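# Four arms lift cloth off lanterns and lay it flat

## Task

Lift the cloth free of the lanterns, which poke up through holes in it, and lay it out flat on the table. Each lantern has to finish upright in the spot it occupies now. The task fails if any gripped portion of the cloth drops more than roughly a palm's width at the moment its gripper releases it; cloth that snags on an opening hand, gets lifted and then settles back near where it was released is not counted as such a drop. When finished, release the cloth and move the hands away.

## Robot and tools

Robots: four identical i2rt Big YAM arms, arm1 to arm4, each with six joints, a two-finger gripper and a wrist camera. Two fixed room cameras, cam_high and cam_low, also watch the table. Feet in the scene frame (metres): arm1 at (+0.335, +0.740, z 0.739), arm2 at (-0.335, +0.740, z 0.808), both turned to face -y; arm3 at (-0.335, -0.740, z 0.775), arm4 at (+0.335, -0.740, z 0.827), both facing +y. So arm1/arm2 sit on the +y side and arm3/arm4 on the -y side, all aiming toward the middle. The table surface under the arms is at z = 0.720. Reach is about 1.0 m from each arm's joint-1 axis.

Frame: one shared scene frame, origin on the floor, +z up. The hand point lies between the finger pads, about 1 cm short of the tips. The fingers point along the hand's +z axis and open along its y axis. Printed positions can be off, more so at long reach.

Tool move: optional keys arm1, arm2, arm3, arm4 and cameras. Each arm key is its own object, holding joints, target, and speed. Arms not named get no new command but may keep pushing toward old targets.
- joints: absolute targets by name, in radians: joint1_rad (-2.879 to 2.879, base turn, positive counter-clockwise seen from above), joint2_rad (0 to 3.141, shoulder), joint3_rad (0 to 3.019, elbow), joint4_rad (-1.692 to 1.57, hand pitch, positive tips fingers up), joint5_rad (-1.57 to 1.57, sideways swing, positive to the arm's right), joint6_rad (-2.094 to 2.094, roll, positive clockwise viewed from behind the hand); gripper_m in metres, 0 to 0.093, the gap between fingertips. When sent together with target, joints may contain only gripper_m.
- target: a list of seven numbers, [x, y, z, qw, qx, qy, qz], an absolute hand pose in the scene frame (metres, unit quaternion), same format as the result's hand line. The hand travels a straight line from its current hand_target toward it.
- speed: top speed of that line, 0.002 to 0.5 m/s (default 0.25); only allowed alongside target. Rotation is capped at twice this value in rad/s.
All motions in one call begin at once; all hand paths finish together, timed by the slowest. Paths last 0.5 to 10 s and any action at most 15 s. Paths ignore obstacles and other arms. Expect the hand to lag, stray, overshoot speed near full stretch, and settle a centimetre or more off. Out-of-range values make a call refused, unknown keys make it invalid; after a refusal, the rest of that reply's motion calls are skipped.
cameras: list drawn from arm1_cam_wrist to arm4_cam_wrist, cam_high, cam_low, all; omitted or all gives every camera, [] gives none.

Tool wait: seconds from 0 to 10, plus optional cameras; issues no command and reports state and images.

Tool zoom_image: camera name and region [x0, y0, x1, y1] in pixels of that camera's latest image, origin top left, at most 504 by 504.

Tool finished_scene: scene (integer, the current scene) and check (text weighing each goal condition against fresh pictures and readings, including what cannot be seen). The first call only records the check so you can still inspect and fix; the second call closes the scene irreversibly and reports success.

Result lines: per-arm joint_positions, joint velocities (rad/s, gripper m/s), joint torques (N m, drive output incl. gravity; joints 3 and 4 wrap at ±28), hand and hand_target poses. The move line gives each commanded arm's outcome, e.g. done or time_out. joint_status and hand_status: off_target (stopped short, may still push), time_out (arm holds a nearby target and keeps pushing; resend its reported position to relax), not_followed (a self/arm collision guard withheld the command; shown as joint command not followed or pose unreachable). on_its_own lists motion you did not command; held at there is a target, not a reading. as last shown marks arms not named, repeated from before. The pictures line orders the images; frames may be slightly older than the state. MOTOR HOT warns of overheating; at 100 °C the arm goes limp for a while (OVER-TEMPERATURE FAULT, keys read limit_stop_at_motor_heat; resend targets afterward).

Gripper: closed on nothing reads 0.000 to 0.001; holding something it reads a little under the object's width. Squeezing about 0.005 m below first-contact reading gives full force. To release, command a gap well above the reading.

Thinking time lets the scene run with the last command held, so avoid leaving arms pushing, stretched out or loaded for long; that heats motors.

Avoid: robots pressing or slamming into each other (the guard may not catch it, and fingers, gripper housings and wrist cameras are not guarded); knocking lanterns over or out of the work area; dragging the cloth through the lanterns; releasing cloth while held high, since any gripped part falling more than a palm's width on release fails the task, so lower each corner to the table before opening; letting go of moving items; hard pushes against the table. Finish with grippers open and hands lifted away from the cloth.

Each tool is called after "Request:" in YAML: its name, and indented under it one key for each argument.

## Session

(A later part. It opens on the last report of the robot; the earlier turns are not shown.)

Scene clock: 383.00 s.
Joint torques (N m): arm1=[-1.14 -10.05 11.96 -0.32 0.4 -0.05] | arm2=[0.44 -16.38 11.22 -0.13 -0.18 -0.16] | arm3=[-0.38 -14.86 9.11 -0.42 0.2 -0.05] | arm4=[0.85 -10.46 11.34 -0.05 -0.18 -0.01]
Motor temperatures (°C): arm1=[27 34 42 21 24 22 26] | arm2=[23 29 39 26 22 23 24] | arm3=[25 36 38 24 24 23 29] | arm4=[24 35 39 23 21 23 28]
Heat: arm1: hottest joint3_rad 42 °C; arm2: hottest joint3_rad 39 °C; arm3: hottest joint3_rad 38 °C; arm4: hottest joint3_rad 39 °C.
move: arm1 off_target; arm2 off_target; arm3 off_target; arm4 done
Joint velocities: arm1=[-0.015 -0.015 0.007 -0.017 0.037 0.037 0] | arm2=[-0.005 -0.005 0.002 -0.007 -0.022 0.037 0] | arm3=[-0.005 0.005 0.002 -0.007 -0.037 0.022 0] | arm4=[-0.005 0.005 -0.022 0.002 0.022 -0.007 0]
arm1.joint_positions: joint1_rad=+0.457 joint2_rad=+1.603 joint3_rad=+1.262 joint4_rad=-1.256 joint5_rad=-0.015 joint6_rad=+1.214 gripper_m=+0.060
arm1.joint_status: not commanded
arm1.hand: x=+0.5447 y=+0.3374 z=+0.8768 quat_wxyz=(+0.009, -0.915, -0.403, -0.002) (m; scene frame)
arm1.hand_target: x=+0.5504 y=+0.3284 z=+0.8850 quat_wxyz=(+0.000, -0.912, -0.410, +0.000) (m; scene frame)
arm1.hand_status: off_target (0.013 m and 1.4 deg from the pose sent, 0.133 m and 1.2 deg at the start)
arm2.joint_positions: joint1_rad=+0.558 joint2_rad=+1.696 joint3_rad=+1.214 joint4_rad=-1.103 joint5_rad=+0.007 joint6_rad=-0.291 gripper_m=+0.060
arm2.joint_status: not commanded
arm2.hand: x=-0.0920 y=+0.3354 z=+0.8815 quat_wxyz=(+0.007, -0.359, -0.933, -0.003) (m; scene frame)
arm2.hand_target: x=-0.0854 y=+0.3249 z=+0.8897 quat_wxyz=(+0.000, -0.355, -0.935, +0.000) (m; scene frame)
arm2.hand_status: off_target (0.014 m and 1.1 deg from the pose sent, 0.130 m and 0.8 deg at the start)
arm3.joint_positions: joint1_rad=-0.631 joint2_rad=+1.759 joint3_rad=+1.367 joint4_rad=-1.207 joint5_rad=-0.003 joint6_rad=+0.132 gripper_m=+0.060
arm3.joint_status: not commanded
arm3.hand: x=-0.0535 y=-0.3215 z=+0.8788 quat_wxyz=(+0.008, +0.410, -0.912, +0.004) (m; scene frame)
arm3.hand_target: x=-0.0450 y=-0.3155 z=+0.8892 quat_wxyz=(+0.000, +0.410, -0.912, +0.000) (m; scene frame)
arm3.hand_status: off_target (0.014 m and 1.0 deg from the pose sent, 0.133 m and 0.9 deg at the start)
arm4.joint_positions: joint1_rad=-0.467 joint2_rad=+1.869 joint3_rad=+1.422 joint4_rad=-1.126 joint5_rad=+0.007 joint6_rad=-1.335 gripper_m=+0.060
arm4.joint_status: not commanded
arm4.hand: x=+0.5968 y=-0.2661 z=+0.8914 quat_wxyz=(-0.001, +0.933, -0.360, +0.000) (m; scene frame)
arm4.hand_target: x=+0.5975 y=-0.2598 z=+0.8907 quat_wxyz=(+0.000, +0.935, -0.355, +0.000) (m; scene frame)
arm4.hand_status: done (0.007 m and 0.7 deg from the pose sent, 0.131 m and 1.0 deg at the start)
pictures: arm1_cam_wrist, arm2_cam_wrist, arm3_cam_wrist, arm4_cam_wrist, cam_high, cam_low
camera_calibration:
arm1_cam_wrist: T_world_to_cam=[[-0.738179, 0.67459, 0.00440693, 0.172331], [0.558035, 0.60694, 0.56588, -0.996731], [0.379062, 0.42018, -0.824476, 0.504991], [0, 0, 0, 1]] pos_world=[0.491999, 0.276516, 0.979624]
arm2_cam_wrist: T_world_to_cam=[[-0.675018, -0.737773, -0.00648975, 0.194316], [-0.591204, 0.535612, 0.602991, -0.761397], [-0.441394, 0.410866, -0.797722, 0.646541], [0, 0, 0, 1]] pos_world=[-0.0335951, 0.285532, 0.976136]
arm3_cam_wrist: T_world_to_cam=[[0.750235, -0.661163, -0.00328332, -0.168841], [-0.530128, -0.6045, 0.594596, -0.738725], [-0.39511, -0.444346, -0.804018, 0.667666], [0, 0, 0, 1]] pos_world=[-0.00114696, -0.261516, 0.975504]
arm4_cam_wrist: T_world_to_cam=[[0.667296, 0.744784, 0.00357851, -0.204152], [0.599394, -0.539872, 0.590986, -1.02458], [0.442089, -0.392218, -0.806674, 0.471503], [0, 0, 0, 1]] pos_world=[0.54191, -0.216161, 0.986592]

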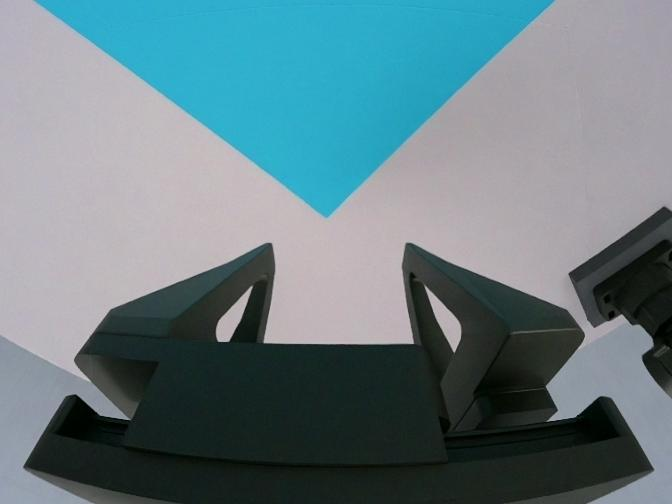

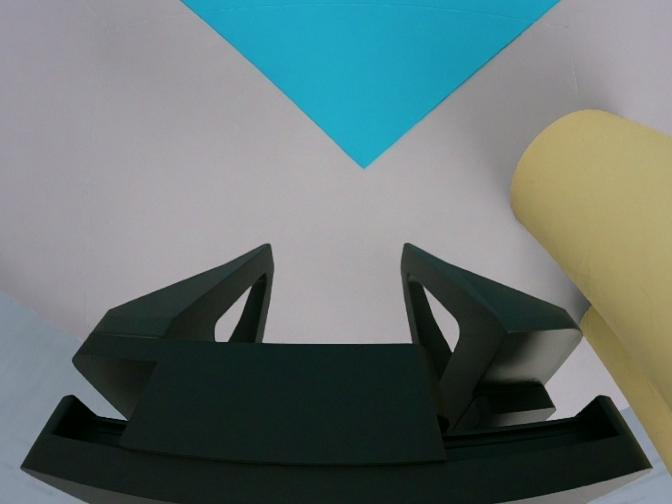

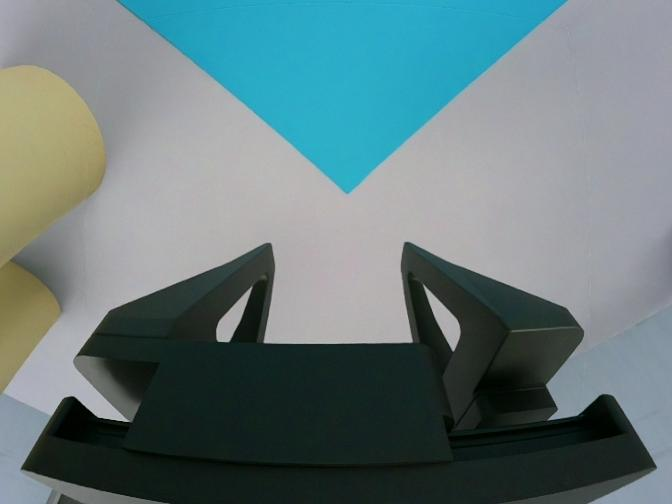

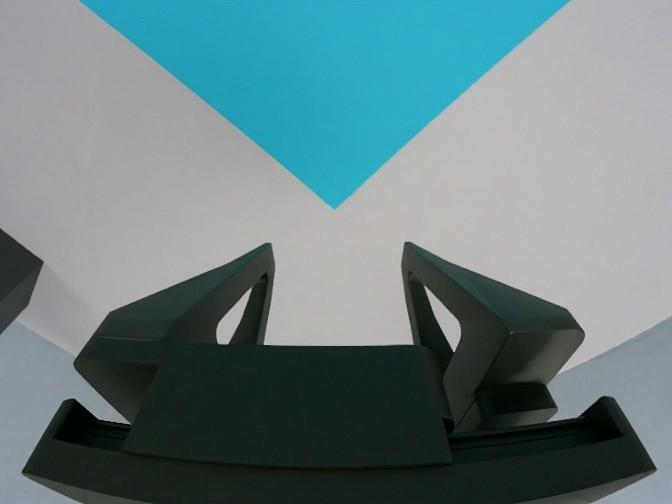

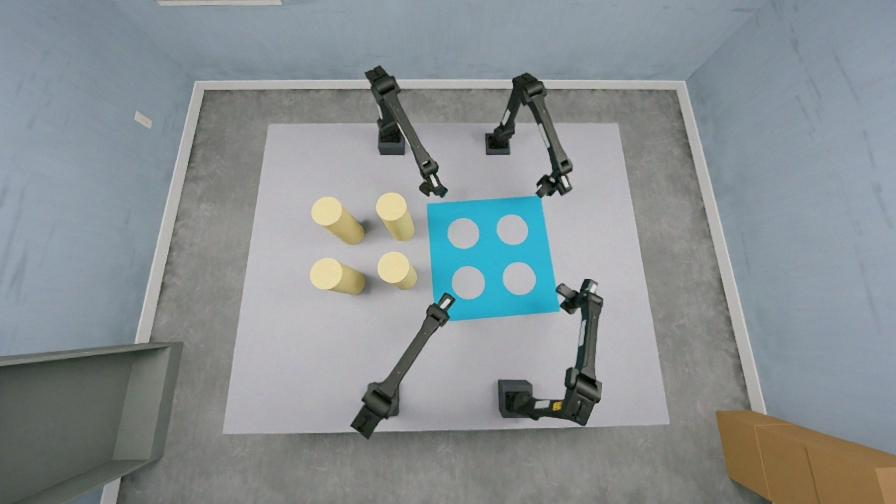

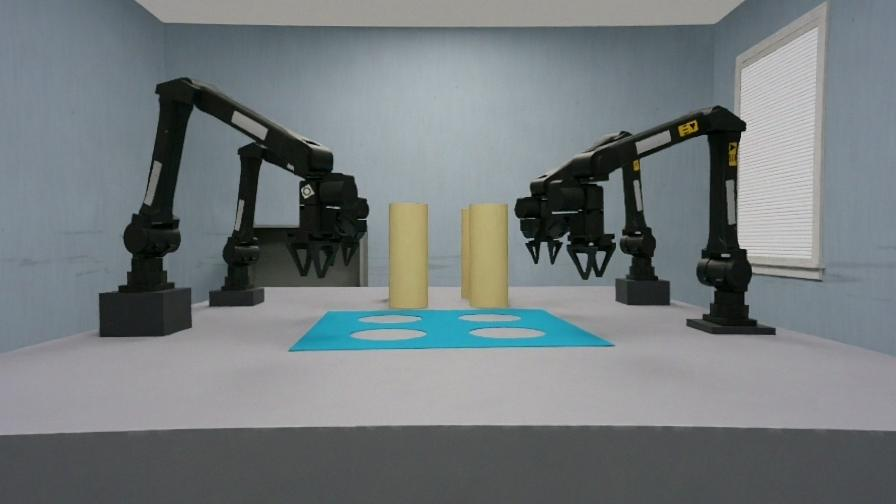

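Request:
move:
  cameras: ["cam_high", "cam_low"]

Scene clock: 389.47 s.
Joint torques (N m): arm1=[-1.08 -9.93 11.9 -0.35 0.45 -0.04] | arm2=[0.67 -16.32 11.22 -0.14 -0.19 -0.18] | arm3=[-0.38 -14.86 9.13 -0.47 0.2 -0.07] | arm4=[0.91 -10.52 11.29 -0.05 -0.18 -0.02]
Motor temperatures (°C): arm1=[26 34 43 21 24 22 25] | arm2=[23 29 39 26 22 23 24] | arm3=[25 36 38 24 23 23 28] | arm4=[24 35 39 23 21 23 27]
Heat: arm1: hottest joint3_rad 43 °C; arm2: hottest joint3_rad 39 °C; arm3: hottest joint3_rad 38 °C; arm4: hottest joint3_rad 39 °C.
Joint velocities: arm1=[0.005 -0.005 -0.002 -0.017 0.007 -0.007 -0.001] | arm2=[-0.005 -0.005 0.002 0.002 -0.007 -0.007 0.001] | arm3=[-0.005 -0.005 -0.007 -0.012 0.007 0.037 0] | arm4=[0.015 0.005 -0.017 0.007 0.095 -0.007 0.001]
arm1.joint_positions: joint1_rad=+0.457 joint2_rad=+1.603 joint3_rad=+1.262 joint4_rad=-1.256 joint5_rad=-0.015 joint6_rad=+1.214 gripper_m=+0.060
arm1.joint_status: not commanded
arm1.hand: x=+0.5447 y=+0.3374 z=+0.8768 quat_wxyz=(+0.009, -0.915, -0.403, -0.002) (m; scene frame)
arm1.hand_target: x=+0.5504 y=+0.3284 z=+0.8850 quat_wxyz=(+0.000, -0.912, -0.410, +0.000) (m; scene frame)
arm1.hand_status: off_target (0.013 m and 1.4 deg from the pose sent, 0.133 m and 1.2 deg at the start)
arm2.joint_positions: joint1_rad=+0.558 joint2_rad=+1.696 joint3_rad=+1.214 joint4_rad=-1.103 joint5_rad=+0.007 joint6_rad=-0.291 gripper_m=+0.060
arm2.joint_status: not commanded
arm2.hand: x=-0.0921 y=+0.3355 z=+0.8815 quat_wxyz=(+0.008, -0.359, -0.933, -0.004) (m; scene frame)
arm2.hand_target: x=-0.0854 y=+0.3249 z=+0.8897 quat_wxyz=(+0.000, -0.355, -0.935, +0.000) (m; scene frame)
arm2.hand_status: off_target (0.014 m and 1.1 deg from the pose sent, 0.130 m and 0.8 deg at the start)
arm3.joint_positions: joint1_rad=-0.631 joint2_rad=+1.759 joint3_rad=+1.367 joint4_rad=-1.207 joint5_rad=-0.003 joint6_rad=+0.132 gripper_m=+0.060
arm3.joint_status: not commanded
arm3.hand: x=-0.0535 y=-0.3215 z=+0.8788 quat_wxyz=(+0.008, +0.410, -0.912, +0.004) (m; scene frame)
arm3.hand_target: x=-0.0450 y=-0.3155 z=+0.8892 quat_wxyz=(+0.000, +0.410, -0.912, +0.000) (m; scene frame)
arm3.hand_status: off_target (0.014 m and 1.0 deg from the pose sent, 0.133 m and 0.9 deg at the start)
arm4.joint_positions: joint1_rad=-0.467 joint2_rad=+1.869 joint3_rad=+1.422 joint4_rad=-1.126 joint5_rad=+0.007 joint6_rad=-1.335 gripper_m=+0.060
arm4.joint_status: not commanded
arm4.hand: x=+0.5968 y=-0.2661 z=+0.8914 quat_wxyz=(-0.001, +0.933, -0.360, +0.000) (m; scene frame)
arm4.hand_target: x=+0.5975 y=-0.2598 z=+0.8907 quat_wxyz=(+0.000, +0.935, -0.355, +0.000) (m; scene frame)
arm4.hand_status: done (0.007 m and 0.7 deg from the pose sent, 0.131 m and 1.0 deg at the start)
pictures: cam_high, cam_low

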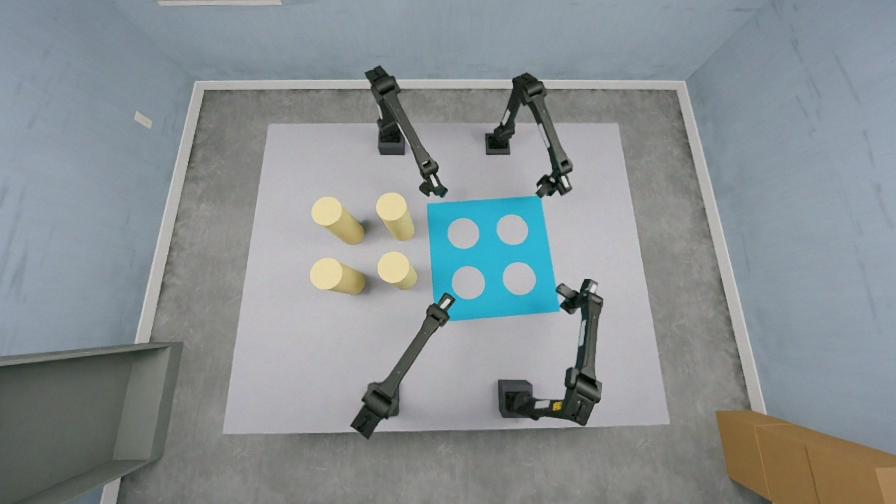

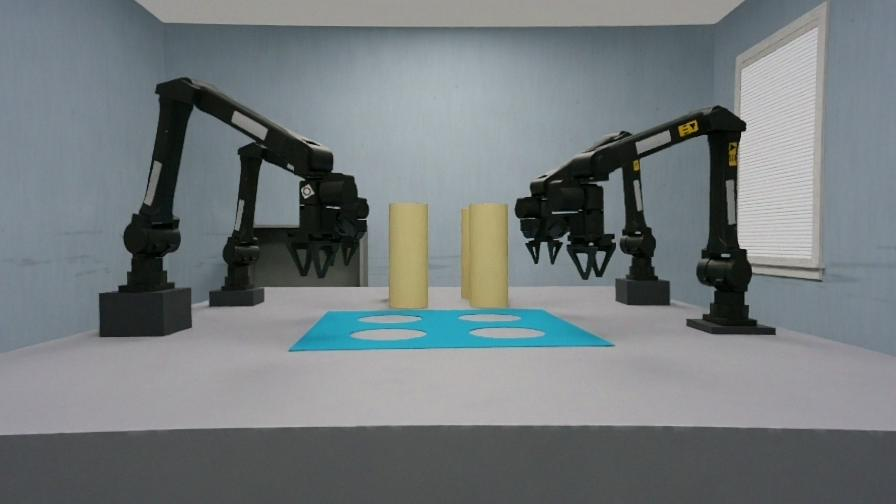

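Request:
finished_scene:
  scene: 2
  check: "Second look, 6 s later and with no further motion: cam_high and cam_low are unchanged, so the cloth is at rest. It lies fully off the lanterns, with bare table between its left edge and the nearest bases. It is flat: straight edges, four round open holes showing table, and clean pointed single-layer corners in all four wrist pictures. All four lanterns stand upright in cam_high at the same pixels as before the lift and during it (three are visible in cam_low, the fourth is behind one of them); millimetre shifts could not be seen, but nothing touched them in the lowering. Grippers read 0.060 m and hands are at z 0.877-0.891, well above the cloth, with nothing hanging from them. At release the corners were 2-3 cm above the table, far less than a palm's width. Nothing left the work area."

The scene is finished: the task was done.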